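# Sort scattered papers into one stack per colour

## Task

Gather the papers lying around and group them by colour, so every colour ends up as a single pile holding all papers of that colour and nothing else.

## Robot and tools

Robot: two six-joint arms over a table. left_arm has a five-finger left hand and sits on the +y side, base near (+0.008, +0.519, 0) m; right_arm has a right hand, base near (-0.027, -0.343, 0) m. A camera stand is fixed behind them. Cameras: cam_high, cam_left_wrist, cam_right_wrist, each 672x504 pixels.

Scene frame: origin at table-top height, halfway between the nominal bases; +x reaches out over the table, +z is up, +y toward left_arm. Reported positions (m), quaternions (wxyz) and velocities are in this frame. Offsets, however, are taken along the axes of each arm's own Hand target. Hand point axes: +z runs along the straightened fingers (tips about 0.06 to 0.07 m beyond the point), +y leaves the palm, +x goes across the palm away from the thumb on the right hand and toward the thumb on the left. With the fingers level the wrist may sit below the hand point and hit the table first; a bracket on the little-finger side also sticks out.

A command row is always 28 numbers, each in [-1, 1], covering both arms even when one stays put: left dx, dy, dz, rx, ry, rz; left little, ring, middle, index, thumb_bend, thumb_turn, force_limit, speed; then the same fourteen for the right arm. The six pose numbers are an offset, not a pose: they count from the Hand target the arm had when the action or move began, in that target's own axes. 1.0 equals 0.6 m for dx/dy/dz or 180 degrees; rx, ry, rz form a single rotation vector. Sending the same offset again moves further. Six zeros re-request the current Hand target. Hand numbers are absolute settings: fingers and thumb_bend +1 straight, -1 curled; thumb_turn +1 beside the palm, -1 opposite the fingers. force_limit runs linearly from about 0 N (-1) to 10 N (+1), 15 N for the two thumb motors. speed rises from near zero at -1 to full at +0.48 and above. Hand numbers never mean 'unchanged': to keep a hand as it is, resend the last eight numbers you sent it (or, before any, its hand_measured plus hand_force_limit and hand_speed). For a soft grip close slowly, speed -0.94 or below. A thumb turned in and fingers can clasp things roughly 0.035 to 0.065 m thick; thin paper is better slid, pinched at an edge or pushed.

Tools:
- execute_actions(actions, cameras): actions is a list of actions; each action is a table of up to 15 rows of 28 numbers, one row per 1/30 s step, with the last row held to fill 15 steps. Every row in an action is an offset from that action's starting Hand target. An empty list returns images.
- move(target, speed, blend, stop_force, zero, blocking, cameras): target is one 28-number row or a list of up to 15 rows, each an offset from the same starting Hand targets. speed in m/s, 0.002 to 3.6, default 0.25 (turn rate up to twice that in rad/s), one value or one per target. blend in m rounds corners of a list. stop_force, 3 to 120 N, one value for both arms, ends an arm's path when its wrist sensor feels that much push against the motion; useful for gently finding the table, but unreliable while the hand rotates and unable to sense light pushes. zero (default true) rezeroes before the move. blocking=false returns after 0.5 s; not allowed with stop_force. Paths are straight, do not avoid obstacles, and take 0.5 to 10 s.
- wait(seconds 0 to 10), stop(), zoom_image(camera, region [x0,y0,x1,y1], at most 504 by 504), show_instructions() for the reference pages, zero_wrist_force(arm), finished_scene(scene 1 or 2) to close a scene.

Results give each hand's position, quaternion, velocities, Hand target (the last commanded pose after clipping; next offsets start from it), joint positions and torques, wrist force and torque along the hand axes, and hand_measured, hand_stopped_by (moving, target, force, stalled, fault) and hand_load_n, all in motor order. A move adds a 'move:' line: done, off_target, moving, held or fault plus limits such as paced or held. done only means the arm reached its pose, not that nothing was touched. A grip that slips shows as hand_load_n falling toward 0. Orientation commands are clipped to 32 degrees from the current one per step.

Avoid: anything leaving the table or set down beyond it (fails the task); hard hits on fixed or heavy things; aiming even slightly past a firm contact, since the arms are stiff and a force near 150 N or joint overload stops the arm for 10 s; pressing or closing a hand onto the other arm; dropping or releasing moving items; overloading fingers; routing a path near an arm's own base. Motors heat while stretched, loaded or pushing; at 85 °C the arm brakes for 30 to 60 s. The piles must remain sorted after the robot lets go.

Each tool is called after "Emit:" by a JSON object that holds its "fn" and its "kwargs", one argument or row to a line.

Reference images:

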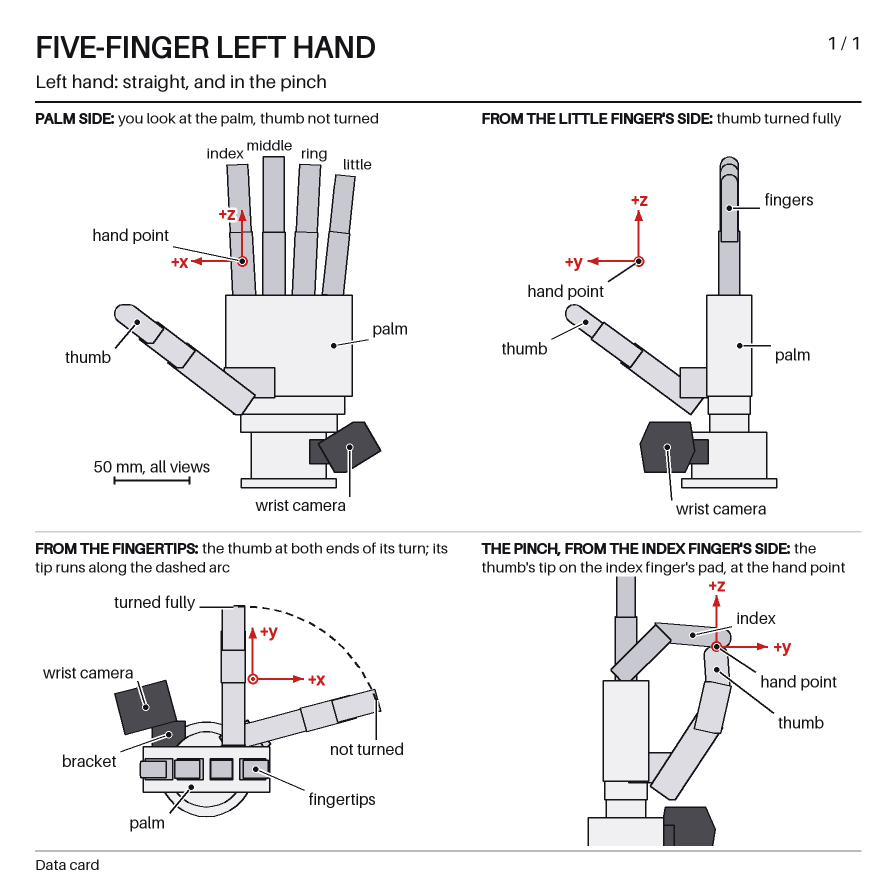

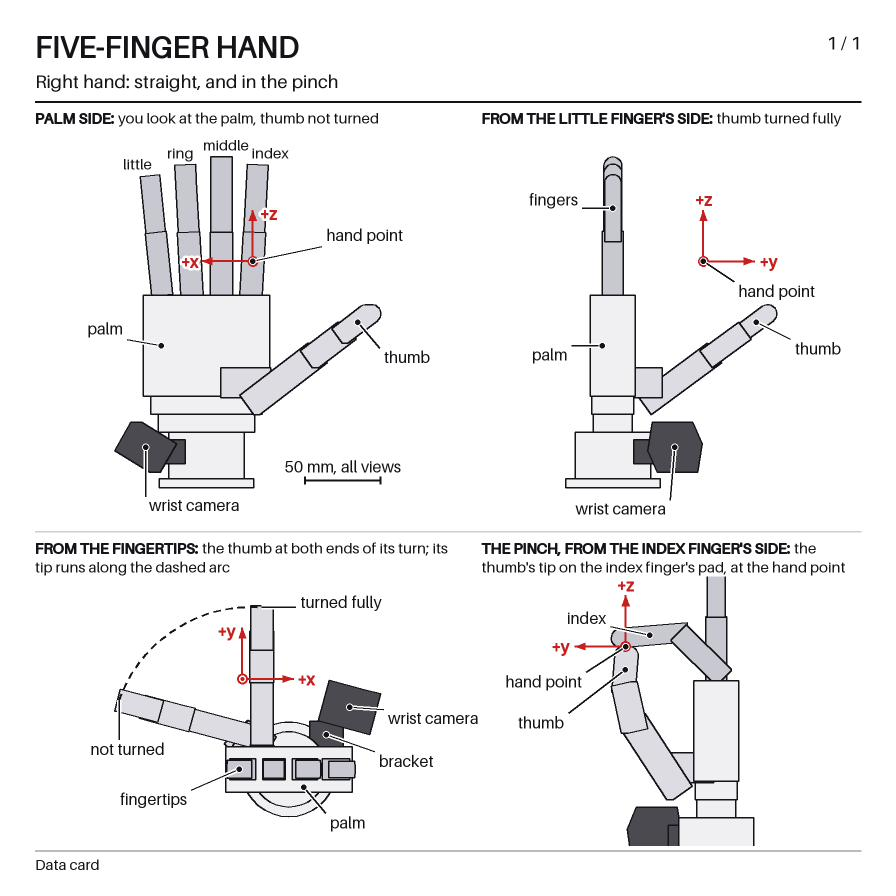

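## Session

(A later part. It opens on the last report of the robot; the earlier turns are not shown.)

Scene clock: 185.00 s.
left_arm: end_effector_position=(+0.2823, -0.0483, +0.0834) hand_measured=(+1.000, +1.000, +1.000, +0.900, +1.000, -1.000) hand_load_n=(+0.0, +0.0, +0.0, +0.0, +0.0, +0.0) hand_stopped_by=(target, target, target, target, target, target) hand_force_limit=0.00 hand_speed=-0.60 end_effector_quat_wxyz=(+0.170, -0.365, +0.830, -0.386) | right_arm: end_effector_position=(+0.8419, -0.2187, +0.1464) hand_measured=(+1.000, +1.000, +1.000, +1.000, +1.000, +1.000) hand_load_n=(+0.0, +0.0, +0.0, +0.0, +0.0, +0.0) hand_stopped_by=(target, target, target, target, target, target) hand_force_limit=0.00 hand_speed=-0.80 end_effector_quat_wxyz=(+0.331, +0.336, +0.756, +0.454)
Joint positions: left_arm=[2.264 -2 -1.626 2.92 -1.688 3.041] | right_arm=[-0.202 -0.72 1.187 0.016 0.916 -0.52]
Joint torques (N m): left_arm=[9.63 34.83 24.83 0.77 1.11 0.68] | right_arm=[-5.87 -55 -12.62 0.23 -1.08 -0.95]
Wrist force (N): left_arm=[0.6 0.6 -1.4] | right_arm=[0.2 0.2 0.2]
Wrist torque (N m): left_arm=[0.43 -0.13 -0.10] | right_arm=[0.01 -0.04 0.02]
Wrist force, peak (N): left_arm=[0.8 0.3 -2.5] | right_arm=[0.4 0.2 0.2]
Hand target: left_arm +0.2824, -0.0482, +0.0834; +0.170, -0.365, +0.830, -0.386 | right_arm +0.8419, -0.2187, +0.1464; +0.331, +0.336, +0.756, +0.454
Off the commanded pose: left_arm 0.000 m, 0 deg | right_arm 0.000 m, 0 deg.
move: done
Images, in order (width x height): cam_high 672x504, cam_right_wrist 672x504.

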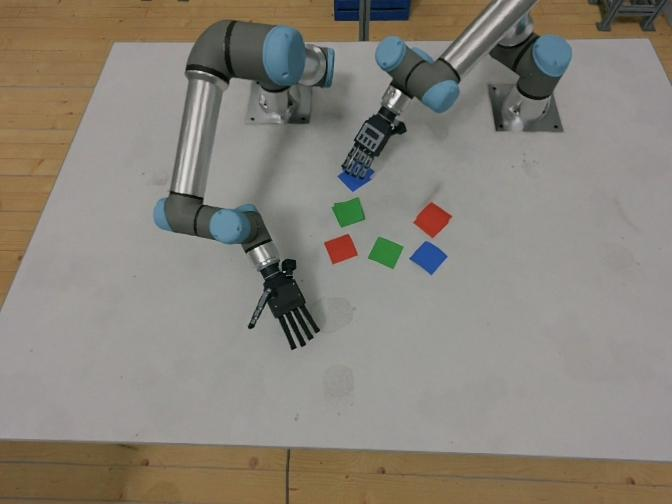

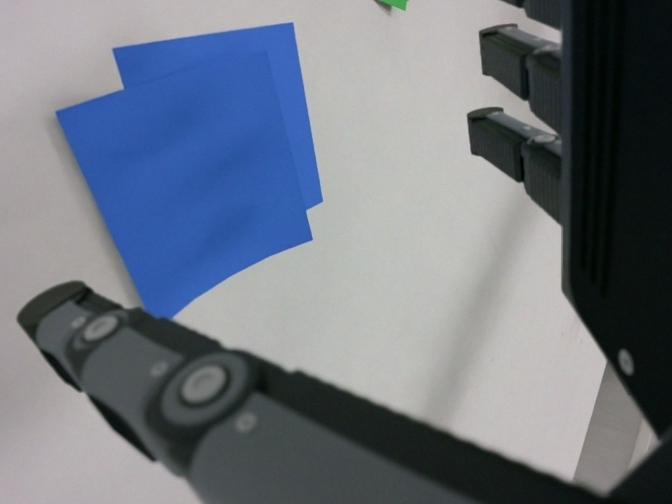

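Emit:
{"fn": "move", "kwargs": {
  "target": [
    [-0.4252,-0.0947,0.1129,0,-0.2021,-0.1697,1,1,1,0.9,1,-1,0,-0.6,0,0,0,0,0,0,1,1,1,1,1,1,0,-0.8],
    [-0.59,-0.0863,0.1807,0,-0.4043,-0.3394,1,1,1,0.9,1,-1,0,-0.6,0,0,0,0,0,0,1,1,1,1,1,1,0,-0.8]
  ],
  "speed": 0.3,
  "blend": [0.05,0],
  "cameras": ["cam_high","cam_right_wrist"]
}}

Emit:
{"fn": "zoom_image", "kwargs": {
  "camera": "cam_high",
  "region": [310, 130, 470, 290]
}}

Scene clock: 188.87 s.
left_arm: end_effector_position=(+0.6073, +0.1343, +0.0529) hand_measured=(+1.000, +1.000, +1.000, +0.900, +1.000, -1.000) hand_load_n=(+0.0, +0.0, +0.0, +0.0, +0.0, +0.0) hand_stopped_by=(target, target, target, target, target, target) hand_force_limit=0.00 hand_speed=-0.60 end_effector_quat_wxyz=(-0.400, +0.858, -0.292, +0.135) | right_arm: end_effector_position=(+0.8419, -0.2187, +0.1464) hand_measured=(+1.000, +1.000, +1.000, +1.000, +1.000, +1.000) hand_load_n=(+0.0, +0.0, +0.0, +0.0, +0.0, +0.0) hand_stopped_by=(target, target, target, target, target, target) hand_force_limit=0.00 hand_speed=-0.80 end_effector_quat_wxyz=(+0.331, +0.336, +0.756, +0.454)
Joint positions: left_arm=[2.564 -2.715 -0.61 1.822 -2.441 1.662] | right_arm=[-0.202 -0.72 1.187 0.016 0.916 -0.52]
Joint torques (N m): left_arm=[-11.03 50.72 25.41 -3.79 1.53 -1.18] | right_arm=[-6.44 -54.8 -13.35 0.07 -1.25 -0.92]
Wrist force (N): left_arm=[1.2 0.0 -1.1] | right_arm=[0.2 0.1 0.3]
Wrist torque (N m): left_arm=[0.22 -0.15 -0.07] | right_arm=[-0.01 -0.04 0.01]
Wrist force, peak (N): left_arm=[1.7 0.7 -1.7] | right_arm=[0.4 0.0 0.3]
Hand target: left_arm +0.6072, +0.1343, +0.0529; -0.400, +0.858, -0.291, +0.135 | right_arm +0.8419, -0.2187, +0.1464; +0.331, +0.336, +0.756, +0.454
Off the commanded pose: left_arm 0.000 m, 0 deg | right_arm 0.000 m, 0 deg.
move: done
Images, in order (width x height): cam_high 672x504, cam_right_wrist 672x504.

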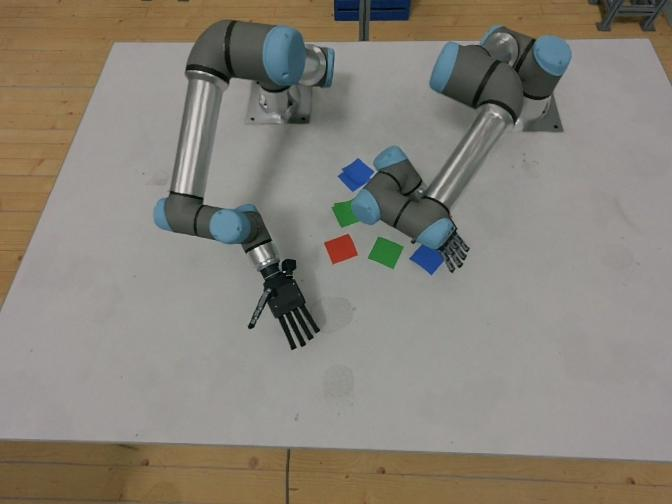

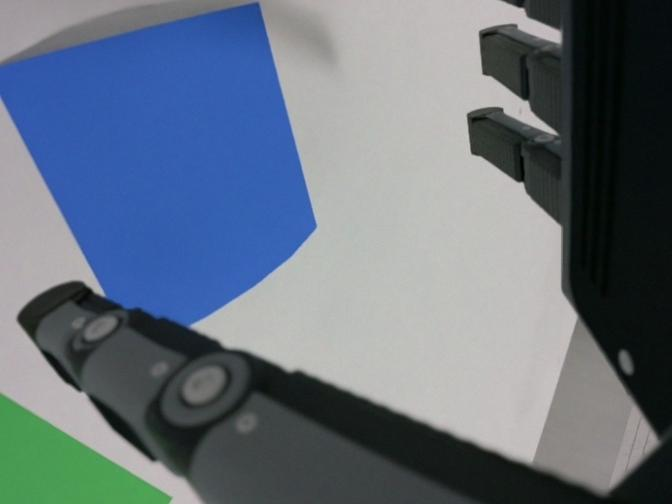

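Scaled by 3.150 from the camera's 672x504 image, which has a finer 960x720 frame.

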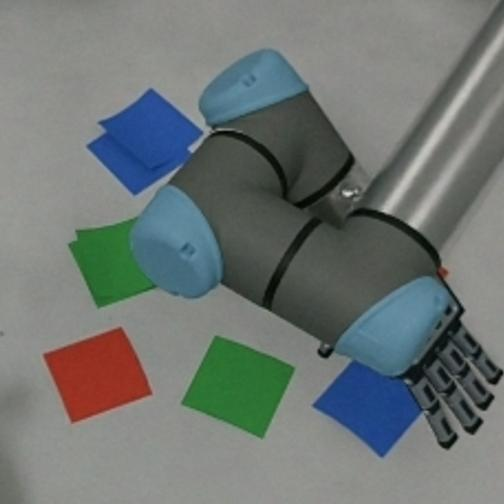

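Emit:
{"fn": "move", "kwargs": {
  "target": [
    [0,0.0373,0.0313,0,0,0,1,1,1,0.6,1,-1,0,-0.4,0,0,0,0,0,0,1,1,1,1,1,1,0,-0.8]
  ],
  "speed": 0.08,
  "cameras": ["cam_right_wrist"]
}}

Scene clock: 189.73 s.
left_arm: end_effector_position=(+0.6072, +0.1343, +0.0236) hand_measured=(+1.000, +1.000, +1.000, +0.600, +1.000, -1.000) hand_load_n=(+0.0, +0.0, +0.0, +0.0, +0.0, +0.0) hand_stopped_by=(target, target, target, target, target, target) hand_force_limit=0.00 hand_speed=-0.40 end_effector_quat_wxyz=(-0.400, +0.858, -0.291, +0.135) | right_arm: end_effector_position=(+0.8419, -0.2187, +0.1464) hand_measured=(+1.000, +1.000, +1.000, +1.000, +1.000, +1.000) hand_load_n=(+0.0, +0.0, +0.0, +0.0, +0.0, +0.0) hand_stopped_by=(target, target, target, target, target, target) hand_force_limit=0.00 hand_speed=-0.80 end_effector_quat_wxyz=(+0.331, +0.336, +0.756, +0.454)
Joint positions: left_arm=[2.564 -2.74 -0.637 1.873 -2.441 1.661] | right_arm=[-0.202 -0.72 1.187 0.016 0.916 -0.52]
Joint torques (N m): left_arm=[-9.5 60.29 24.73 -4.08 0.96 2.47] | right_arm=[-6.82 -54.91 -13.24 0.08 -1.31 -1.01]
Wrist force (N): left_arm=[0.9 -0.2 -0.9] | right_arm=[0.0 0.1 0.2]
Wrist torque (N m): left_arm=[0.17 -0.08 -0.03] | right_arm=[0.00 -0.01 0.00]
Wrist force, peak (N): left_arm=[1.1 -0.9 -1.9] | right_arm=[0.3 0.1 0.2]
Hand target: left_arm +0.6072, +0.1343, +0.0237; -0.400, +0.858, -0.291, +0.135 | right_arm +0.8419, -0.2187, +0.1464; +0.331, +0.336, +0.756, +0.454
Off the commanded pose: left_arm 0.000 m, 0 deg | right_arm 0.000 m, 0 deg.
move: done
Images, in order (width x height): cam_right_wrist 672x504.

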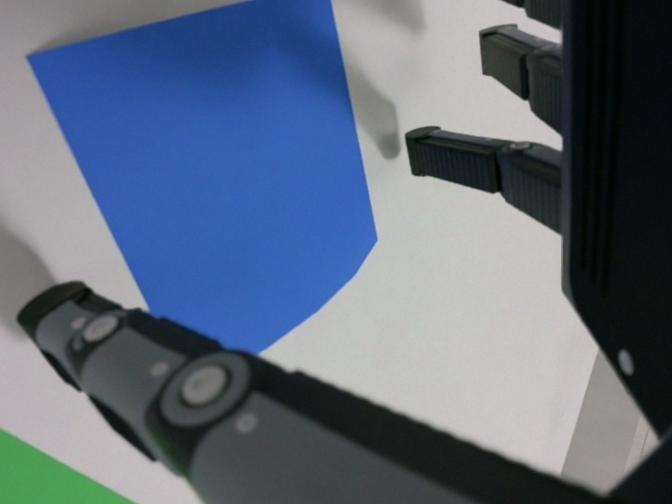

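Emit:
{"fn": "move", "kwargs": {
  "target": [
    [-0.0167,-0.0022,0.0026,0,0,0,1,1,1,0.6,1,-1,0,-0.4,0,0,0,0,0,0,1,1,1,1,1,1,0,-0.8]
  ],
  "speed": 0.04,
  "cameras": ["cam_right_wrist"]
}}

Scene clock: 190.70 s.
left_arm: end_effector_position=(+0.6005, +0.1420, +0.0238) hand_measured=(+1.000, +1.000, +1.000, +0.600, +1.000, -1.000) hand_load_n=(+0.0, +0.0, +0.0, +0.0, +0.0, +0.0) hand_stopped_by=(target, target, target, target, target, target) hand_force_limit=0.00 hand_speed=-0.40 end_effector_quat_wxyz=(-0.400, +0.858, -0.291, +0.135) end_effector_velocity=(+0.000, +0.000, +0.000) end_effector_angular_velocity=(+0.002, +0.003, -0.001) | right_arm: end_effector_position=(+0.8419, -0.2187, +0.1464) hand_measured=(+1.000, +1.000, +1.000, +1.000, +1.000, +1.000) hand_load_n=(+0.0, +0.0, +0.0, +0.0, +0.0, +0.0) hand_stopped_by=(target, target, target, target, target, target) hand_force_limit=0.00 hand_speed=-0.80 end_effector_quat_wxyz=(+0.331, +0.336, +0.756, +0.454)
Joint positions: left_arm=[2.568 -2.701 -0.714 1.916 -2.44 1.668] | right_arm=[-0.202 -0.72 1.187 0.016 0.916 -0.52]
Joint velocities: left_arm=[0 -0.003 0.005 -0.005 0 0.001] | right_arm=[within noise]
Joint torques (N m): left_arm=[4.88 48.72 25.82 -3.72 1.43 2.67] | right_arm=[-6.88 -55.67 -14.41 0.35 -1.37 -1.31]
Wrist force (N): left_arm=[1.0 0.3 -0.7] | right_arm=[0.0 0.1 0.2]
Wrist torque (N m): left_arm=[0.24 -0.12 -0.11] | right_arm=[0.00 -0.01 0.00]
Wrist force, peak (N): left_arm=[1.2 -0.2 -1.2] | right_arm=[0.4 0.2 0.3]
Hand target: left_arm +0.6005, +0.1420, +0.0237; -0.400, +0.858, -0.291, +0.135 | right_arm +0.8419, -0.2187, +0.1464; +0.331, +0.336, +0.756, +0.454
Off the commanded pose: left_arm 0.000 m, 0 deg | right_arm 0.000 m, 0 deg.
move: done
Images, in order (width x height): cam_right_wrist 672x504.

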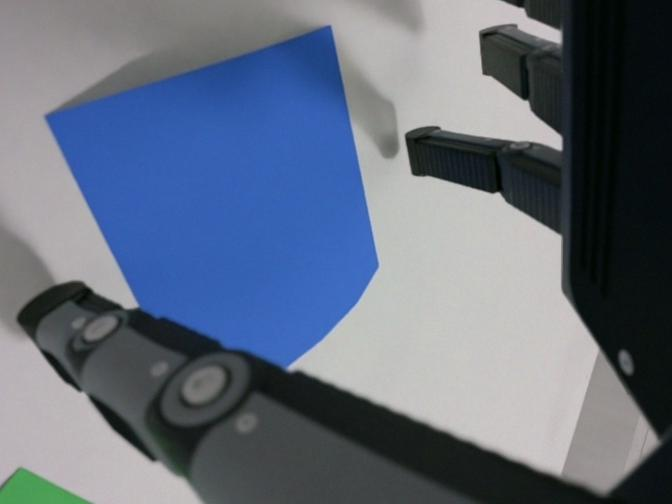

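Emit:
{"fn": "move", "kwargs": {
  "target": [
    [0,0.0123,0.0060,0,0,0,1,1,1,0.6,1,-1,0,-0.4,0,0,0,0,0,0,1,1,1,1,1,1,0,-0.8]
  ],
  "speed": 0.008,
  "stop_force": 3,
  "cameras": ["cam_right_wrist"]
}}

Scene clock: 192.67 s.
left_arm: end_effector_position=(+0.5996, +0.1409, +0.0181) hand_measured=(+1.000, +1.000, +1.000, +0.600, +1.000, -1.000) hand_load_n=(+0.0, +0.0, +0.0, +0.0, +0.0, +0.0) hand_stopped_by=(target, target, target, target, target, target) hand_force_limit=0.00 hand_speed=-0.40 end_effector_quat_wxyz=(-0.400, +0.858, -0.291, +0.135) | right_arm: end_effector_position=(+0.8419, -0.2187, +0.1464) hand_measured=(+1.000, +1.000, +1.000, +1.000, +1.000, +1.000) hand_load_n=(+0.0, +0.0, +0.0, +0.0, +0.0, +0.0) hand_stopped_by=(target, target, target, target, target, target) hand_force_limit=0.00 hand_speed=-0.80 end_effector_quat_wxyz=(+0.331, +0.336, +0.756, +0.454)
Joint positions: left_arm=[2.565 -2.707 -0.716 1.922 -2.441 1.664] | right_arm=[-0.202 -0.72 1.187 0.016 0.916 -0.52]
Joint torques (N m): left_arm=[9.46 57.11 23.98 -3.7 2 3.4] | right_arm=[-5.71 -55.11 -13.78 0.23 -1.04 -0.85]
Wrist force (N): left_arm=[1.0 -3.1 -2.8] | right_arm=[0.2 0.0 0.1]
Wrist torque (N m): left_arm=[-0.01 -0.13 0.04] | right_arm=[0.00 -0.03 0.00]
Wrist force, peak (N): left_arm=[1.1 -7.1 -5.0] | right_arm=[0.4 0.1 0.3]
Hand target: left_arm +0.5996, +0.1409, +0.0181; -0.400, +0.858, -0.291, +0.135 (not the last commanded pose) | right_arm +0.8419, -0.2187, +0.1464; +0.331, +0.336, +0.756, +0.454
Off the commanded pose: left_arm 0.002 m, 0 deg | right_arm 0.000 m, 0 deg.
move: contact (left_arm)
Images, in order (width x height): cam_right_wrist 672x504.

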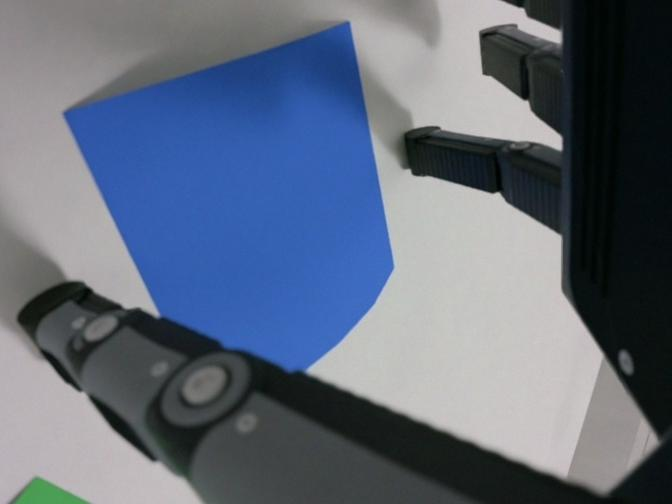

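Emit:
{"fn": "move", "kwargs": {
  "target": [
    [0,-0.0041,-0.0034,0.0172,0,0,1,1,1,0.6,1,-1,0,-0.4,0,0,0,0,0,0,1,1,1,1,1,1,0,-0.8],
    [0,-0.0041,-0.0034,0.0172,0,0,1,1,1,0.38,1,-1,0,-0.4,0,0,0,0,0,0,1,1,1,1,1,1,0,-0.8],
    [0,-0.0034,-0.0029,0.0172,0,0,1,1,1,0.38,1,-1,0,-0.4,0,0,0,0,0,0,1,1,1,1,1,1,0,-0.8],
    [0,-0.0034,-0.0029,0.0172,0,0,1,1,1,0.28,1,-1,0,-0.4,0,0,0,0,0,0,1,1,1,1,1,1,0,-0.8]
  ],
  "speed": 0.02,
  "cameras": ["cam_right_wrist"]
}}

Scene clock: 197.57 s.
left_arm: end_effector_position=(+0.5996, +0.1409, +0.0208) hand_measured=(+1.000, +1.000, +1.000, +0.280, +1.000, -1.000) hand_load_n=(+0.0, +0.0, +0.0, +1.5, +0.0, +0.0) hand_stopped_by=(target, target, target, target, target, target) hand_force_limit=0.00 hand_speed=-0.40 end_effector_quat_wxyz=(-0.423, +0.847, -0.288, +0.143) | right_arm: end_effector_position=(+0.8419, -0.2187, +0.1464) hand_measured=(+1.000, +1.000, +1.000, +1.000, +1.000, +1.000) hand_load_n=(+0.0, +0.0, +0.0, +0.0, +0.0, +0.0) hand_stopped_by=(target, target, target, target, target, target) hand_force_limit=0.00 hand_speed=-0.80 end_effector_quat_wxyz=(+0.331, +0.336, +0.756, +0.454)
Joint positions: left_arm=[2.549 -2.721 -0.708 1.914 -2.495 1.643] | right_arm=[-0.202 -0.72 1.187 0.016 0.916 -0.52]
Joint torques (N m): left_arm=[2.16 42.62 9.37 -0.41 1.28 -2.11] | right_arm=[-5.84 -54.69 -13.09 0.09 -1.26 -1.27]
Wrist force (N): left_arm=[1.2 -8.3 -5.2] | right_arm=[0.2 -0.1 0.2]
Wrist torque (N m): left_arm=[-0.19 -0.15 0.09] | right_arm=[-0.02 -0.04 0.01]
Wrist force, peak (N): left_arm=[1.5 -8.6 -5.4] | right_arm=[0.3 0.2 0.4]
Hand target: left_arm +0.5996, +0.1409, +0.0208; -0.423, +0.847, -0.288, +0.143 | right_arm +0.8419, -0.2187, +0.1464; +0.331, +0.336, +0.756, +0.454
Off the commanded pose: left_arm 0.000 m, 0 deg | right_arm 0.000 m, 0 deg.
move: done
Images, in order (width x height): cam_right_wrist 672x504.

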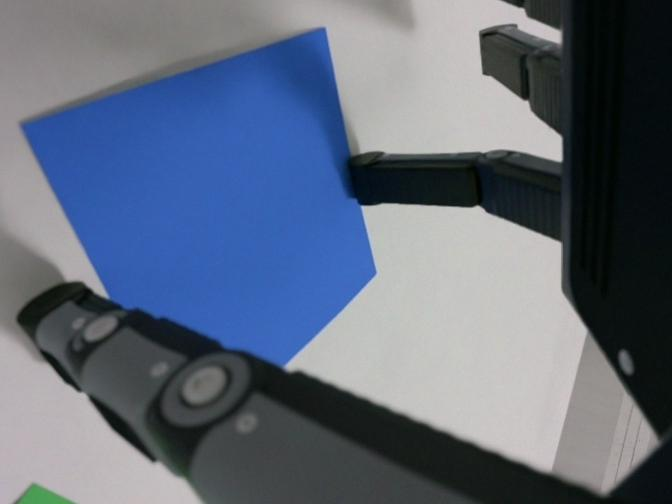

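Emit:
{"fn": "move", "kwargs": {
  "target": [
    [0,0,0,0,0,0,1,1,1,0.2,1,-1,0.2,-0.4,0,0,0,0,0,0,1,1,1,1,1,1,0,-0.8]
  ],
  "speed": 0.02,
  "cameras": ["cam_right_wrist"]
}}

Emit:
{"fn": "move", "kwargs": {
  "target": [
    [0,0,0,-0.001,0,0,1,1,1,0.14,1,-1,0.2,-0.4,0,0,0,0,0,0,1,1,1,1,1,1,0,-0.8],
    [0,0.0002,0.0002,-0.003,0,0,1,1,1,0.08,1,-1,0.2,-0.4,0,0,0,0,0,0,1,1,1,1,1,1,0,-0.8]
  ],
  "speed": 0.02,
  "cameras": ["cam_right_wrist"]
}}

Scene clock: 198.20 s.
left_arm: end_effector_position=(+0.5996, +0.1409, +0.0208) hand_measured=(+1.000, +1.000, +1.000, +0.202, +1.000, -1.000) hand_load_n=(+0.0, +0.0, +0.0, +5.0, +0.5, +0.0) hand_stopped_by=(target, target, target, target, target, target) hand_force_limit=0.20 hand_speed=-0.40 end_effector_quat_wxyz=(-0.423, +0.847, -0.288, +0.143) | right_arm: end_effector_position=(+0.8419, -0.2187, +0.1464) hand_measured=(+1.000, +1.000, +1.000, +1.000, +1.000, +1.000) hand_load_n=(+0.0, +0.0, +0.0, +0.0, +0.0, +0.5) hand_stopped_by=(target, target, target, target, target, target) hand_force_limit=0.00 hand_speed=-0.80 end_effector_quat_wxyz=(+0.331, +0.336, +0.756, +0.454)
Joint positions: left_arm=[2.549 -2.721 -0.708 1.914 -2.495 1.643] | right_arm=[-0.202 -0.72 1.187 0.016 0.916 -0.52]
Joint torques (N m): left_arm=[-3.77 42.24 9.33 -0.43 1.17 -1.84] | right_arm=[-6.67 -55.94 -12.88 0.08 -1.27 -1.09]
Wrist force (N): left_arm=[1.1 -13.3 -7.0] | right_arm=[0.2 0.0 0.3]
Wrist torque (N m): left_arm=[-0.03 -0.14 0.10] | right_arm=[-0.02 -0.05 0.01]
Wrist force, peak (N): left_arm=[1.2 -13.8 -7.3] | right_arm=[0.1 0.3 0.4]
Hand target: left_arm +0.5996, +0.1409, +0.0208; -0.423, +0.847, -0.288, +0.143 | right_arm +0.8419, -0.2187, +0.1464; +0.331, +0.336, +0.756, +0.454
Off the commanded pose: left_arm 0.000 m, 0 deg | right_arm 0.000 m, 0 deg.
move: done
Images, in order (width x height): cam_right_wrist 672x504.

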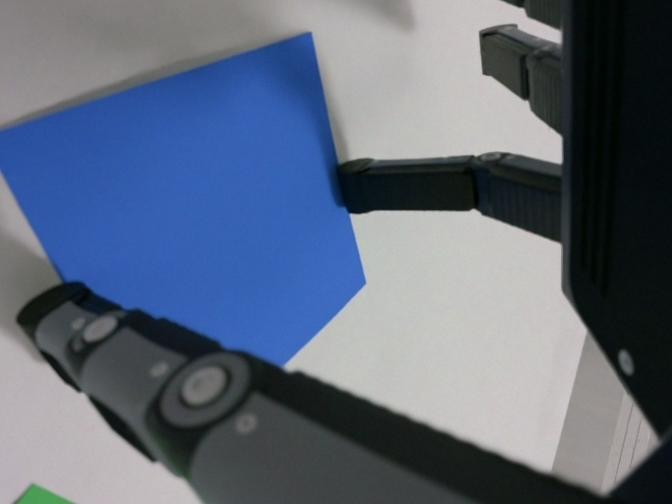

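Scene clock: 200.10 s.
left_arm: end_effector_position=(+0.5996, +0.1409, +0.0206) hand_measured=(+1.000, +1.000, +1.000, +0.080, +1.000, -1.000) hand_load_n=(+0.0, +0.0, +0.0, +1.5, -0.5, +0.0) hand_stopped_by=(target, target, target, target, target, target) hand_force_limit=0.20 hand_speed=-0.40 end_effector_quat_wxyz=(-0.419, +0.849, -0.288, +0.141) | right_arm: end_effector_position=(+0.8419, -0.2187, +0.1464) hand_measured=(+1.000, +1.000, +1.000, +1.000, +1.000, +1.000) hand_load_n=(+0.0, +0.0, +0.0, +0.0, +0.0, +0.0) hand_stopped_by=(target, target, target, target, target, target) hand_force_limit=0.00 hand_speed=-0.80 end_effector_quat_wxyz=(+0.331, +0.336, +0.756, +0.454)
Joint positions: left_arm=[2.552 -2.718 -0.71 1.916 -2.486 1.647] | right_arm=[-0.202 -0.72 1.187 0.016 0.916 -0.52]
Joint torques (N m): left_arm=[-0.94 42.64 14.35 -1.92 -0.61 1.53] | right_arm=[-5.9 -54.41 -12.73 0.1 -1.24 -1.1]
Wrist force (N): left_arm=[1.1 -8.0 -3.4] | right_arm=[0.3 0.0 0.3]
Wrist torque (N m): left_arm=[-0.03 -0.12 -0.03] | right_arm=[-0.01 -0.05 0.01]
Wrist force, peak (N): left_arm=[0.7 -18.1 -8.2] | right_arm=[0.3 -0.2 0.4]
Hand target: left_arm +0.5996, +0.1409, +0.0206; -0.419, +0.849, -0.288, +0.141 | right_arm +0.8419, -0.2187, +0.1464; +0.331, +0.336, +0.756, +0.454
Off the commanded pose: left_arm 0.000 m, 0 deg | right_arm 0.000 m, 0 deg.
move: done
Images, in order (width x height): cam_right_wrist 672x504.

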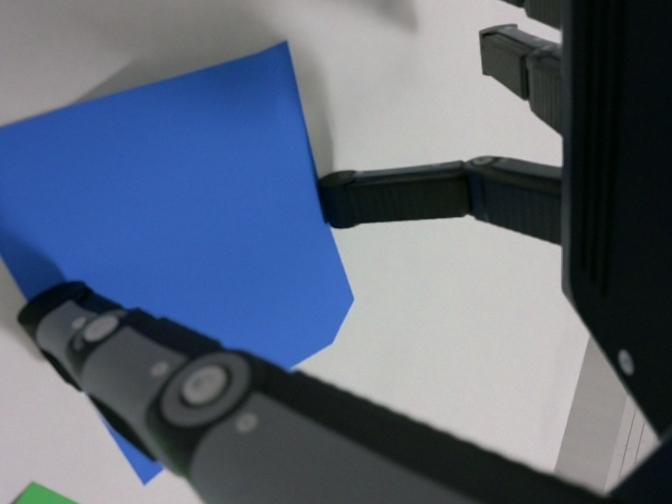

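Emit:
{"fn": "move", "kwargs": {
  "target": [
    [0,0.0003,0.0002,-0.0015,0,0,1,1,1,0.03,1,-1,0.2,-0.4,0,0,0,0,0,0,1,1,1,1,1,1,0,-0.8],
    [0,0.001,0.0007,-0.0045,0,0,1,1,1,0,1,-1,0.2,-0.4,0,0,0,0,0,0,1,1,1,1,1,1,0,-0.8]
  ],
  "speed": 0.02,
  "cameras": ["cam_right_wrist"]
}}

Emit:
{"fn": "move", "kwargs": {
  "target": [
    [0,0.0007,0.0005,-0.0035,0,0,1,1,1,-0.05,1,-1,0,-0.4,0,0,0,0,0,0,1,1,1,1,1,1,0,-0.8],
    [0,0.0022,0.0016,-0.012,0,0,1,1,1,-0.1,1,-1,0,-0.4,0,0,0,0,0,0,1,1,1,1,1,1,0,-0.8]
  ],
  "speed": 0.02,
  "cameras": ["cam_right_wrist"]
}}

Scene clock: 202.17 s.
left_arm: end_effector_position=(+0.5996, +0.1409, +0.0198) hand_measured=(+1.000, +1.000, +1.000, +0.000, +1.000, -1.000) hand_load_n=(+0.0, +0.0, +0.0, +0.5, -1.0, +0.0) hand_stopped_by=(target, target, target, target, target, target) hand_force_limit=0.20 hand_speed=-0.40 end_effector_quat_wxyz=(-0.413, +0.852, -0.289, +0.139) | right_arm: end_effector_position=(+0.8419, -0.2187, +0.1464) hand_measured=(+1.000, +1.000, +1.000, +1.000, +1.000, +1.000) hand_load_n=(+0.0, +0.0, +0.0, +0.0, +0.0, +0.0) hand_stopped_by=(target, target, target, target, target, target) hand_force_limit=0.00 hand_speed=-0.80 end_effector_quat_wxyz=(+0.331, +0.336, +0.756, +0.454)
Joint positions: left_arm=[2.556 -2.714 -0.712 1.918 -2.471 1.653] | right_arm=[-0.202 -0.72 1.187 0.016 0.916 -0.52]
Joint torques (N m): left_arm=[-3.81 44.35 14.51 -1.8 -2.82 0.67] | right_arm=[-7 -55.45 -12.76 0.12 -1.41 -1.03]
Wrist force (N): left_arm=[0.9 -6.1 -2.9] | right_arm=[0.1 0.1 0.4]
Wrist torque (N m): left_arm=[-0.05 -0.09 -0.06] | right_arm=[-0.01 -0.03 0.00]
Wrist force, peak (N): left_arm=[0.5 -14.4 -7.2] | right_arm=[0.4 0.3 0.2]
Hand target: left_arm +0.5996, +0.1409, +0.0199; -0.413, +0.852, -0.289, +0.139 | right_arm +0.8419, -0.2187, +0.1464; +0.331, +0.336, +0.756, +0.454
Off the commanded pose: left_arm 0.000 m, 0 deg | right_arm 0.000 m, 0 deg.
move: done
Images, in order (width x height): cam_right_wrist 672x504.

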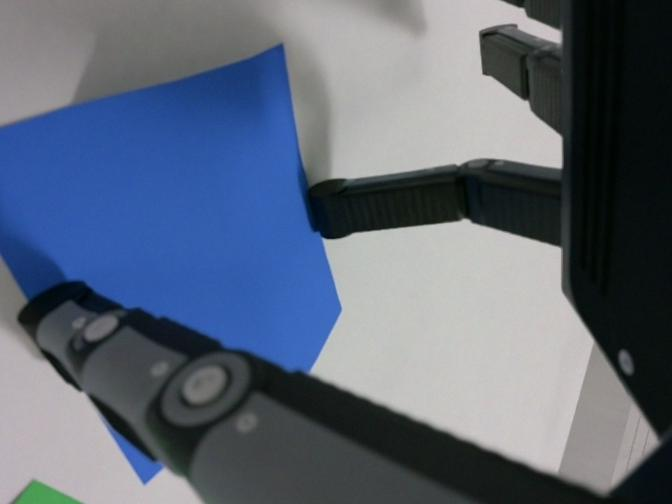

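Scene clock: 204.30 s.
left_arm: end_effector_position=(+0.5995, +0.1409, +0.0181) hand_measured=(+1.000, +1.000, +1.000, -0.100, +1.000, -1.000) hand_load_n=(+0.0, +0.5, +0.0, +0.5, +0.0, +0.0) hand_stopped_by=(target, target, target, target, target, target) hand_force_limit=0.00 hand_speed=-0.40 end_effector_quat_wxyz=(-0.397, +0.860, -0.292, +0.134) | right_arm: end_effector_position=(+0.8419, -0.2187, +0.1464) hand_measured=(+1.000, +1.000, +1.000, +1.000, +1.000, +1.000) hand_load_n=(+0.0, +0.0, +0.0, +0.0, +0.0, +0.0) hand_stopped_by=(target, target, target, target, target, target) hand_force_limit=0.00 hand_speed=-0.80 end_effector_quat_wxyz=(+0.331, +0.336, +0.756, +0.454)
Joint positions: left_arm=[2.568 -2.705 -0.717 1.922 -2.433 1.667] | right_arm=[-0.202 -0.72 1.187 0.016 0.916 -0.52]
Joint torques (N m): left_arm=[-12.11 53.52 22.75 -3.72 -2.34 -1.55] | right_arm=[-5.86 -55.53 -12.38 0.42 -1.38 -1.06]
Wrist force (N): left_arm=[0.7 -7.0 -2.1] | right_arm=[0.3 0.0 0.1]
Wrist torque (N m): left_arm=[0.12 0.07 -0.12] | right_arm=[-0.01 -0.05 0.01]
Wrist force, peak (N): left_arm=[-0.6 -33.2 -14.1] | right_arm=[0.3 0.2 0.4]
Hand target: left_arm +0.5995, +0.1408, +0.0182; -0.397, +0.860, -0.292, +0.134 | right_arm +0.8419, -0.2187, +0.1464; +0.331, +0.336, +0.756, +0.454
Off the commanded pose: left_arm 0.000 m, 0 deg | right_arm 0.000 m, 0 deg.
move: done
Images, in order (width x height): cam_right_wrist 672x504.

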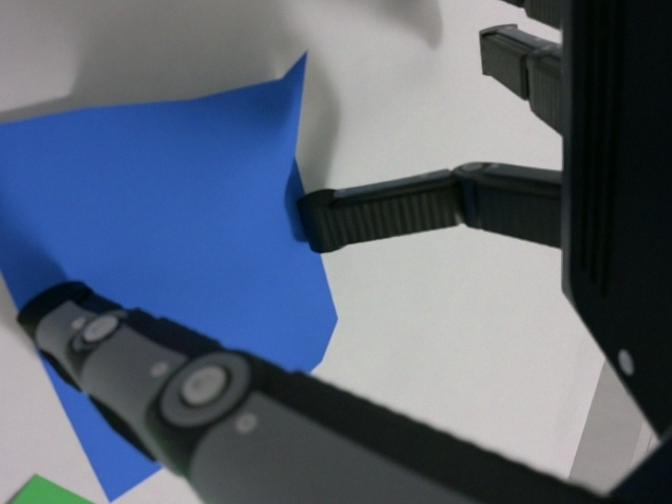

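Emit:
{"fn": "move", "kwargs": {
  "target": [
    [0,0.0008,0.0007,-0.0055,0,0,1,1,1,-0.15,1,-1,0,-0.4,0,0,0,0,0,0,1,1,1,1,1,1,0,-0.8]
  ],
  "speed": 0.02,
  "cameras": ["cam_right_wrist"]
}}

Emit:
{"fn": "move", "kwargs": {
  "target": [
    [0,0.0002,0.0003,-0.0055,0,0,1,1,1,-0.18,0.85,-1,-0.5,-0.6,0,0,0,0,0,0,1,1,1,1,1,1,0,-0.8]
  ],
  "speed": 0.02,
  "cameras": ["cam_right_wrist"]
}}

Scene clock: 205.20 s.
left_arm: end_effector_position=(+0.5995, +0.1408, +0.0176) hand_measured=(+1.000, +1.000, +1.000, -0.150, +1.000, -1.000) hand_load_n=(+0.0, +0.0, +0.0, +0.0, +0.0, +0.0) hand_stopped_by=(target, target, target, target, target, target) hand_force_limit=0.00 hand_speed=-0.40 end_effector_quat_wxyz=(-0.389, +0.863, -0.293, +0.131) | right_arm: end_effector_position=(+0.8419, -0.2187, +0.1464) hand_measured=(+1.000, +1.000, +1.000, +1.000, +1.000, +1.000) hand_load_n=(+0.0, +0.0, +0.0, +0.0, +0.0, +0.0) hand_stopped_by=(target, target, target, target, target, target) hand_force_limit=0.00 hand_speed=-0.80 end_effector_quat_wxyz=(+0.331, +0.336, +0.756, +0.454)
Joint positions: left_arm=[2.573 -2.701 -0.719 1.924 -2.415 1.673] | right_arm=[-0.202 -0.72 1.187 0.016 0.916 -0.52]
Joint torques (N m): left_arm=[1.74 53.52 13.49 -0.85 -2.65 1.9] | right_arm=[-6.82 -54.99 -12.49 0.02 -1.21 -1.18]
Wrist force (N): left_arm=[-0.2 -0.1 -0.5] | right_arm=[0.0 0.1 0.3]
Wrist torque (N m): left_arm=[0.20 0.08 -0.18] | right_arm=[0.01 -0.01 0.00]
Wrist force, peak (N): left_arm=[0.6 -6.6 -2.1] | right_arm=[0.3 0.1 0.3]
Hand target: left_arm +0.5995, +0.1408, +0.0176; -0.390, +0.863, -0.293, +0.131 | right_arm +0.8419, -0.2187, +0.1464; +0.331, +0.336, +0.756, +0.454
Off the commanded pose: left_arm 0.000 m, 0 deg | right_arm 0.000 m, 0 deg.
move: done
Images, in order (width x height): cam_right_wrist 672x504.

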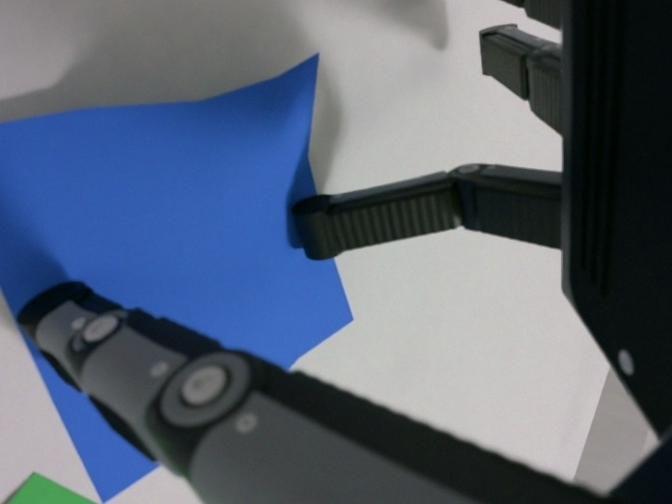

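Scene clock: 205.93 s.
left_arm: end_effector_position=(+0.5996, +0.1409, +0.0174) hand_measured=(+1.000, +1.000, +1.000, -0.180, +0.850, -1.000) hand_load_n=(+0.0, +0.0, +0.0, +0.0, +0.0, +0.0) hand_stopped_by=(target, target, target, target, target, target) hand_force_limit=-0.50 hand_speed=-0.60 end_effector_quat_wxyz=(-0.382, +0.867, -0.294, +0.129) | right_arm: end_effector_position=(+0.8419, -0.2187, +0.1464) hand_measured=(+1.000, +1.000, +1.000, +1.000, +1.000, +1.000) hand_load_n=(+0.0, +0.0, +0.0, +0.0, +0.0, +0.0) hand_stopped_by=(target, target, target, target, target, target) hand_force_limit=0.00 hand_speed=-0.80 end_effector_quat_wxyz=(+0.331, +0.336, +0.756, +0.454)
Joint positions: left_arm=[2.579 -2.697 -0.72 1.925 -2.398 1.679] | right_arm=[-0.202 -0.72 1.187 0.016 0.916 -0.52]
Joint torques (N m): left_arm=[1.14 52.95 12.58 -0.7 -2.56 1.87] | right_arm=[-5.34 -55.14 -12.68 0.05 -1.32 -0.99]
Wrist force (N): left_arm=[-0.1 0.5 -0.2] | right_arm=[0.0 0.1 0.2]
Wrist torque (N m): left_arm=[0.27 0.05 -0.19] | right_arm=[0.01 -0.01 0.00]
Wrist force, peak (N): left_arm=[-0.2 0.4 -0.4] | right_arm=[0.3 0.0 0.3]
Hand target: left_arm +0.5996, +0.1409, +0.0174; -0.382, +0.867, -0.294, +0.129 | right_arm +0.8419, -0.2187, +0.1464; +0.331, +0.336, +0.756, +0.454
Off the commanded pose: left_arm 0.000 m, 0 deg | right_arm 0.000 m, 0 deg.
move: done
Images, in order (width x height): cam_right_wrist 672x504.

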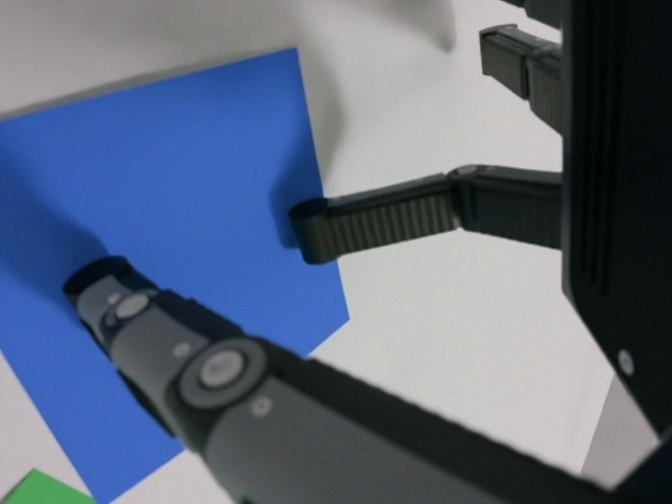

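Emit:
{"fn": "move", "kwargs": {
  "target": [
    [0,-0.0308,-0.0281,0,0,0,1,1,1,-0.18,0.85,-1,-0.5,-0.6,0,0,0,0,0,0,1,1,1,1,1,1,0,-0.8],
    [0,-0.0308,-0.0281,0.0133,0,0,1,1,1,0.6,1,-1,0,-0.4,0,0,0,0,0,0,1,1,1,1,1,1,0,-0.8]
  ],
  "speed": 0.08,
  "cameras": ["cam_right_wrist","cam_high"]
}}

Scene clock: 208.17 s.
left_arm: end_effector_position=(+0.5996, +0.1409, +0.0424) hand_measured=(+1.000, +1.000, +1.000, +0.600, +1.000, -1.000) hand_load_n=(+0.0, +0.0, +0.0, +0.0, +0.0, +0.0) hand_stopped_by=(target, target, target, target, target, target) hand_force_limit=0.00 hand_speed=-0.40 end_effector_quat_wxyz=(-0.400, +0.858, -0.291, +0.135) | right_arm: end_effector_position=(+0.8419, -0.2187, +0.1464) hand_measured=(+1.000, +1.000, +1.000, +1.000, +1.000, +1.000) hand_load_n=(+0.0, +0.0, +0.0, +0.0, +0.0, +0.0) hand_stopped_by=(target, target, target, target, target, target) hand_force_limit=0.00 hand_speed=-0.80 end_effector_quat_wxyz=(+0.331, +0.336, +0.756, +0.454)
Joint positions: left_arm=[2.566 -2.685 -0.697 1.881 -2.44 1.664] | right_arm=[-0.202 -0.72 1.187 0.016 0.916 -0.52]
Joint torques (N m): left_arm=[9.87 59 15.06 -3.23 0.03 3.2] | right_arm=[-6.06 -54.25 -12.59 -0.1 -1.21 -0.96]
Wrist force (N): left_arm=[-0.3 0.2 -0.3] | right_arm=[0.3 0.1 0.3]
Wrist torque (N m): left_arm=[0.20 0.11 -0.12] | right_arm=[0.00 -0.05 0.01]
Wrist force, peak (N): left_arm=[-0.2 1.1 0.2] | right_arm=[0.4 0.1 0.4]
Hand target: left_arm +0.5996, +0.1409, +0.0424; -0.400, +0.858, -0.291, +0.135 | right_arm +0.8419, -0.2187, +0.1464; +0.331, +0.336, +0.756, +0.454
Off the commanded pose: left_arm 0.000 m, 0 deg | right_arm 0.000 m, 0 deg.
move: done
Images, in order (width x height): cam_high 672x504, cam_right_wrist 672x504.

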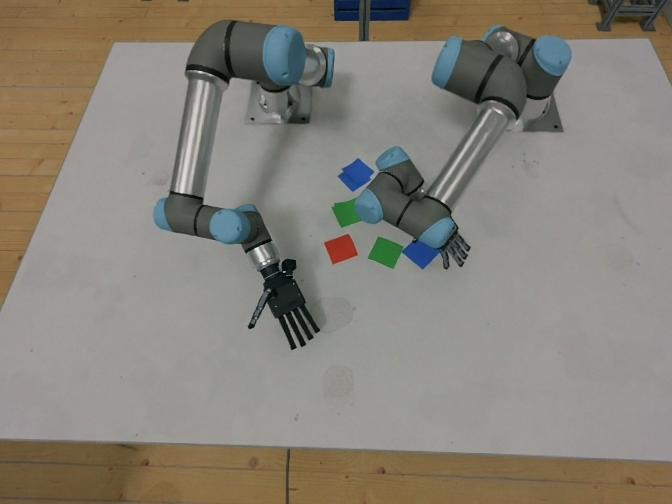

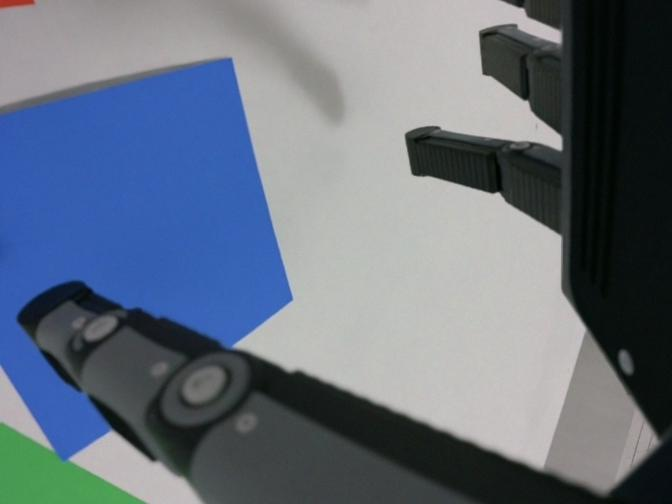

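Emit:
{"fn": "move", "kwargs": {
  "target": [
    [0,0.0182,-0.0217,0,0,0,1,1,1,0.6,1,-1,0,-0.4,0,0,0,0,0,0,1,1,1,1,1,1,0,-0.8],
    [0,0.0421,-0.0017,0,0,0,1,1,1,0.6,1,-1,0,-0.4,0,0,0,0,0,0,1,1,1,1,1,1,0,-0.8]
  ],
  "speed": 0.06,
  "cameras": ["cam_right_wrist"]
}}

Scene clock: 209.60 s.
left_arm: end_effector_position=(+0.5892, +0.1274, +0.0235) hand_measured=(+1.000, +1.000, +1.000, +0.600, +1.000, -1.000) hand_load_n=(+0.0, +0.0, +0.0, +0.0, +0.0, +0.0) hand_stopped_by=(target, target, target, target, target, target) hand_force_limit=0.00 hand_speed=-0.40 end_effector_quat_wxyz=(-0.400, +0.858, -0.292, +0.135) end_effector_velocity=(+0.000, +0.000, +0.003) end_effector_angular_velocity=(+0.001, +0.001, -0.001) | right_arm: end_effector_position=(+0.8419, -0.2187, +0.1464) hand_measured=(+1.000, +1.000, +1.000, +1.000, +1.000, +1.000) hand_load_n=(+0.0, +0.0, +0.0, +0.0, +0.0, +0.0) hand_stopped_by=(target, target, target, target, target, target) hand_force_limit=0.00 hand_speed=-0.80 end_effector_quat_wxyz=(+0.331, +0.336, +0.756, +0.454)
Joint positions: left_arm=[2.54 -2.715 -0.695 1.878 -2.442 1.624] | right_arm=[-0.202 -0.72 1.187 0.016 0.916 -0.52]
Joint velocities: left_arm=[0 0.003 0.003 -0.006 0 0.001] | right_arm=[within noise]
Joint torques (N m): left_arm=[10.07 58.74 26.63 -3.87 -2.87 3.23] | right_arm=[-6.51 -55.4 -11.11 0.17 -1.3 -1.04]
Wrist force (N): left_arm=[0.1 0.1 -0.5] | right_arm=[0.2 0.1 0.2]
Wrist torque (N m): left_arm=[0.21 0.06 -0.11] | right_arm=[0.00 -0.04 0.01]
Wrist force, peak (N): left_arm=[-0.1 0.7 -0.6] | right_arm=[0.2 0.0 0.4]
Hand target: left_arm +0.5892, +0.1274, +0.0237; -0.400, +0.858, -0.291, +0.135 | right_arm +0.8419, -0.2187, +0.1464; +0.331, +0.336, +0.756, +0.454
Off the commanded pose: left_arm 0.000 m, 0 deg | right_arm 0.000 m, 0 deg.
move: done
Images, in order (width x height): cam_right_wrist 672x504.

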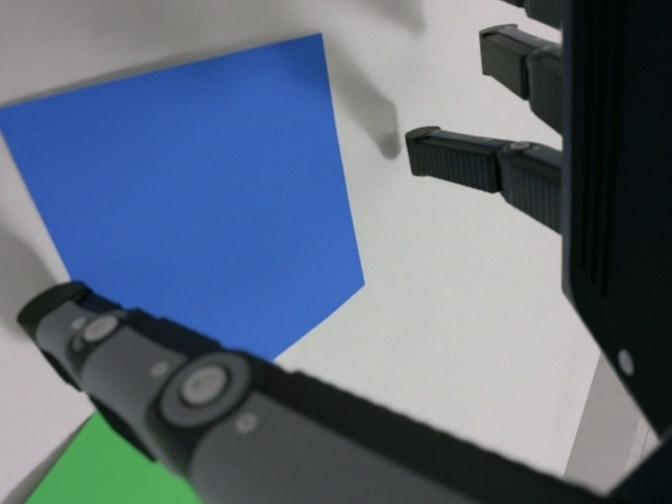

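Emit:
{"fn": "zoom_image", "kwargs": {
  "camera": "cam_right_wrist",
  "region": [0, 0, 420, 504]
}}

Emit:
{"fn": "zoom_image", "kwargs": {
  "camera": "cam_high",
  "region": [310, 130, 470, 290]
}}

Scaled by 1.000.

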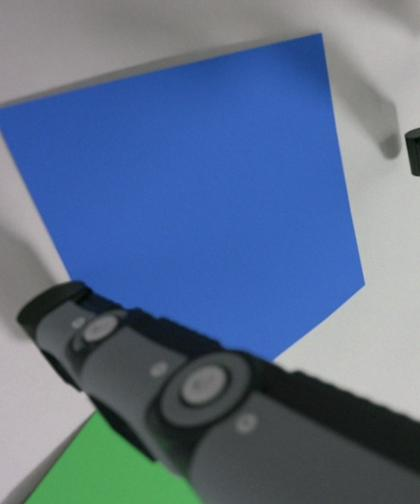

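This scene's latest camera images include none from cam_high. They are from: cam_right_wrist. cam_high's image comes with the result of a call that names it in "cameras".

Emit:
{"fn": "move", "kwargs": {
  "target": [
    [0,0.0032,-0.0038,0,0,0,1,1,1,0.6,1,-1,0,-0.4,0,0,0,0,0,0,1,1,1,1,1,1,0,-0.8]
  ],
  "speed": 0.06,
  "cameras": ["cam_right_wrist","cam_high"]
}}

Emit:
{"fn": "zoom_image", "kwargs": {
  "camera": "cam_high",
  "region": [310, 130, 470, 290]
}}

Emit:
{"fn": "move", "kwargs": {
  "target": [
    [0,0.0102,0.0086,0,0,0,1,1,1,0.6,1,-1,0,-0.4,0,0,0,0,0,0,1,1,1,1,1,1,0,-0.8]
  ],
  "speed": 0.008,
  "stop_force": 3,
  "cameras": ["cam_right_wrist"]
}}

Scene clock: 211.33 s.
left_arm: end_effector_position=(+0.5874, +0.1250, +0.0237) hand_measured=(+1.000, +1.000, +1.000, +0.600, +1.000, -1.000) hand_load_n=(+0.0, +0.0, +0.0, +0.0, +0.0, +0.0) hand_stopped_by=(target, target, target, target, target, target) hand_force_limit=0.00 hand_speed=-0.40 end_effector_quat_wxyz=(-0.400, +0.858, -0.291, +0.135) | right_arm: end_effector_position=(+0.8419, -0.2187, +0.1464) hand_measured=(+1.000, +1.000, +1.000, +1.000, +1.000, +1.000) hand_load_n=(+0.0, +0.0, +0.0, +0.0, +0.0, +0.0) hand_stopped_by=(target, target, target, target, target, target) hand_force_limit=0.00 hand_speed=-0.80 end_effector_quat_wxyz=(+0.331, +0.336, +0.756, +0.454)
Joint positions: left_arm=[2.535 -2.717 -0.691 1.871 -2.442 1.617] | right_arm=[-0.202 -0.72 1.187 0.016 0.916 -0.52]
Joint torques (N m): left_arm=[-5.52 49.23 22.69 -2.68 -3.63 -0.96] | right_arm=[-5.58 -54.79 -12.41 -0.07 -1.34 -1.2]
Wrist force (N): left_arm=[-0.2 0.2 -0.2] | right_arm=[0.2 -0.1 0.3]
Wrist torque (N m): left_arm=[0.21 0.11 -0.08] | right_arm=[-0.02 -0.04 0.00]
Wrist force, peak (N): left_arm=[-0.4 0.2 -0.5] | right_arm=[0.2 0.2 0.4]
Hand target: left_arm +0.5874, +0.1250, +0.0237; -0.400, +0.858, -0.291, +0.135 | right_arm +0.8419, -0.2187, +0.1464; +0.331, +0.336, +0.756, +0.454
Off the commanded pose: left_arm 0.000 m, 0 deg | right_arm 0.000 m, 0 deg.
move: done
Images, in order (width x height): cam_high 672x504, cam_right_wrist 672x504.

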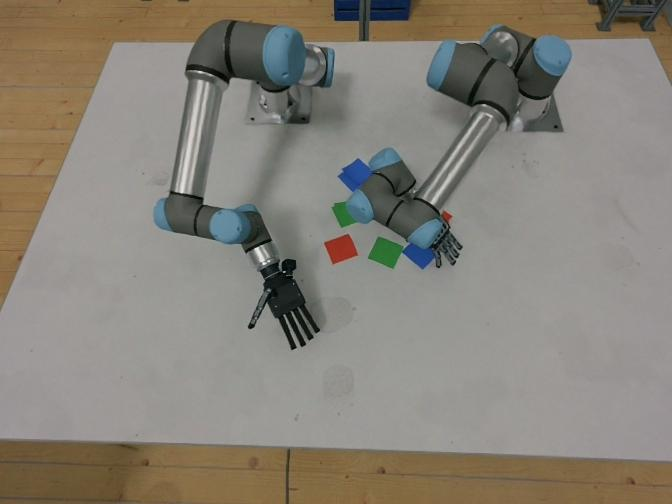

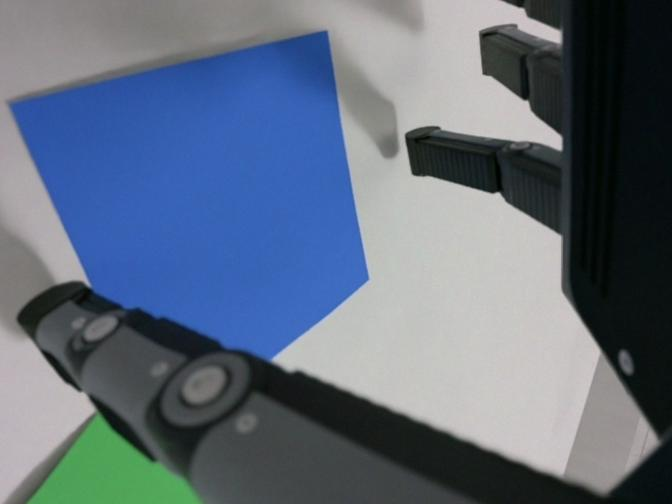

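Scaled by 3.150 from the camera's 672x504 image, which has a finer 960x720 frame.

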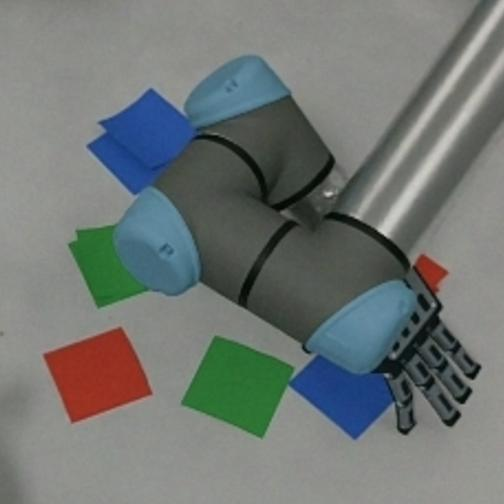

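Scene clock: 213.10 s.
left_arm: end_effector_position=(+0.5874, +0.1250, +0.0181) hand_measured=(+1.000, +1.000, +1.000, +0.600, +1.000, -1.000) hand_load_n=(+0.0, +0.0, +0.0, +0.0, +0.0, +0.0) hand_stopped_by=(target, target, target, target, target, target) hand_force_limit=0.00 hand_speed=-0.40 end_effector_quat_wxyz=(-0.400, +0.858, -0.291, +0.135) | right_arm: end_effector_position=(+0.8419, -0.2187, +0.1464) hand_measured=(+1.000, +1.000, +1.000, +1.000, +1.000, +1.000) hand_load_n=(+0.0, +0.0, +0.0, +0.0, +0.0, +0.0) hand_stopped_by=(target, target, target, target, target, target) hand_force_limit=0.00 hand_speed=-0.80 end_effector_quat_wxyz=(+0.331, +0.336, +0.756, +0.454)
Joint positions: left_arm=[2.535 -2.723 -0.695 1.881 -2.442 1.618] | right_arm=[-0.202 -0.72 1.187 0.016 0.916 -0.52]
Joint torques (N m): left_arm=[4.1 57.29 23.71 -3.59 -0.02 2.54] | right_arm=[-6.67 -55.96 -11.58 0.08 -1.31 -1.06]
Wrist force (N): left_arm=[0.0 -2.7 -2.8] | right_arm=[0.1 0.0 0.0]
Wrist torque (N m): left_arm=[-0.03 0.07 -0.03] | right_arm=[0.00 -0.02 0.00]
Wrist force, peak (N): left_arm=[0.2 -6.7 -5.1] | right_arm=[0.3 0.0 0.4]
Hand target: left_arm +0.5874, +0.1250, +0.0181; -0.400, +0.858, -0.291, +0.135 (not the last commanded pose) | right_arm +0.8419, -0.2187, +0.1464; +0.331, +0.336, +0.756, +0.454
Off the commanded pose: left_arm 0.002 m, 0 deg | right_arm 0.000 m, 0 deg.
move: contact (left_arm)
Images, in order (width x height): cam_right_wrist 672x504.

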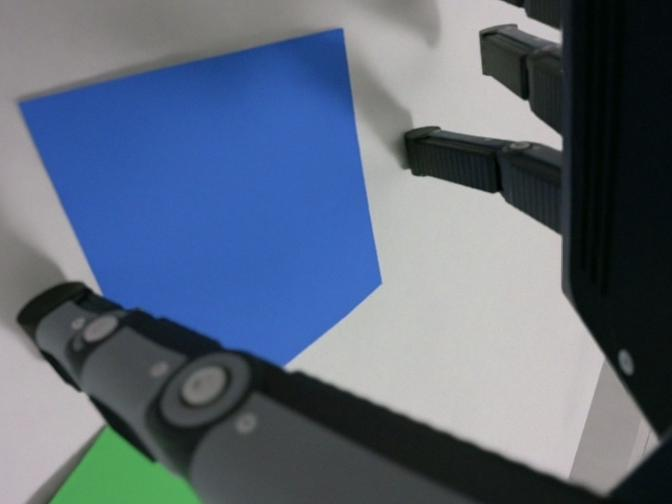

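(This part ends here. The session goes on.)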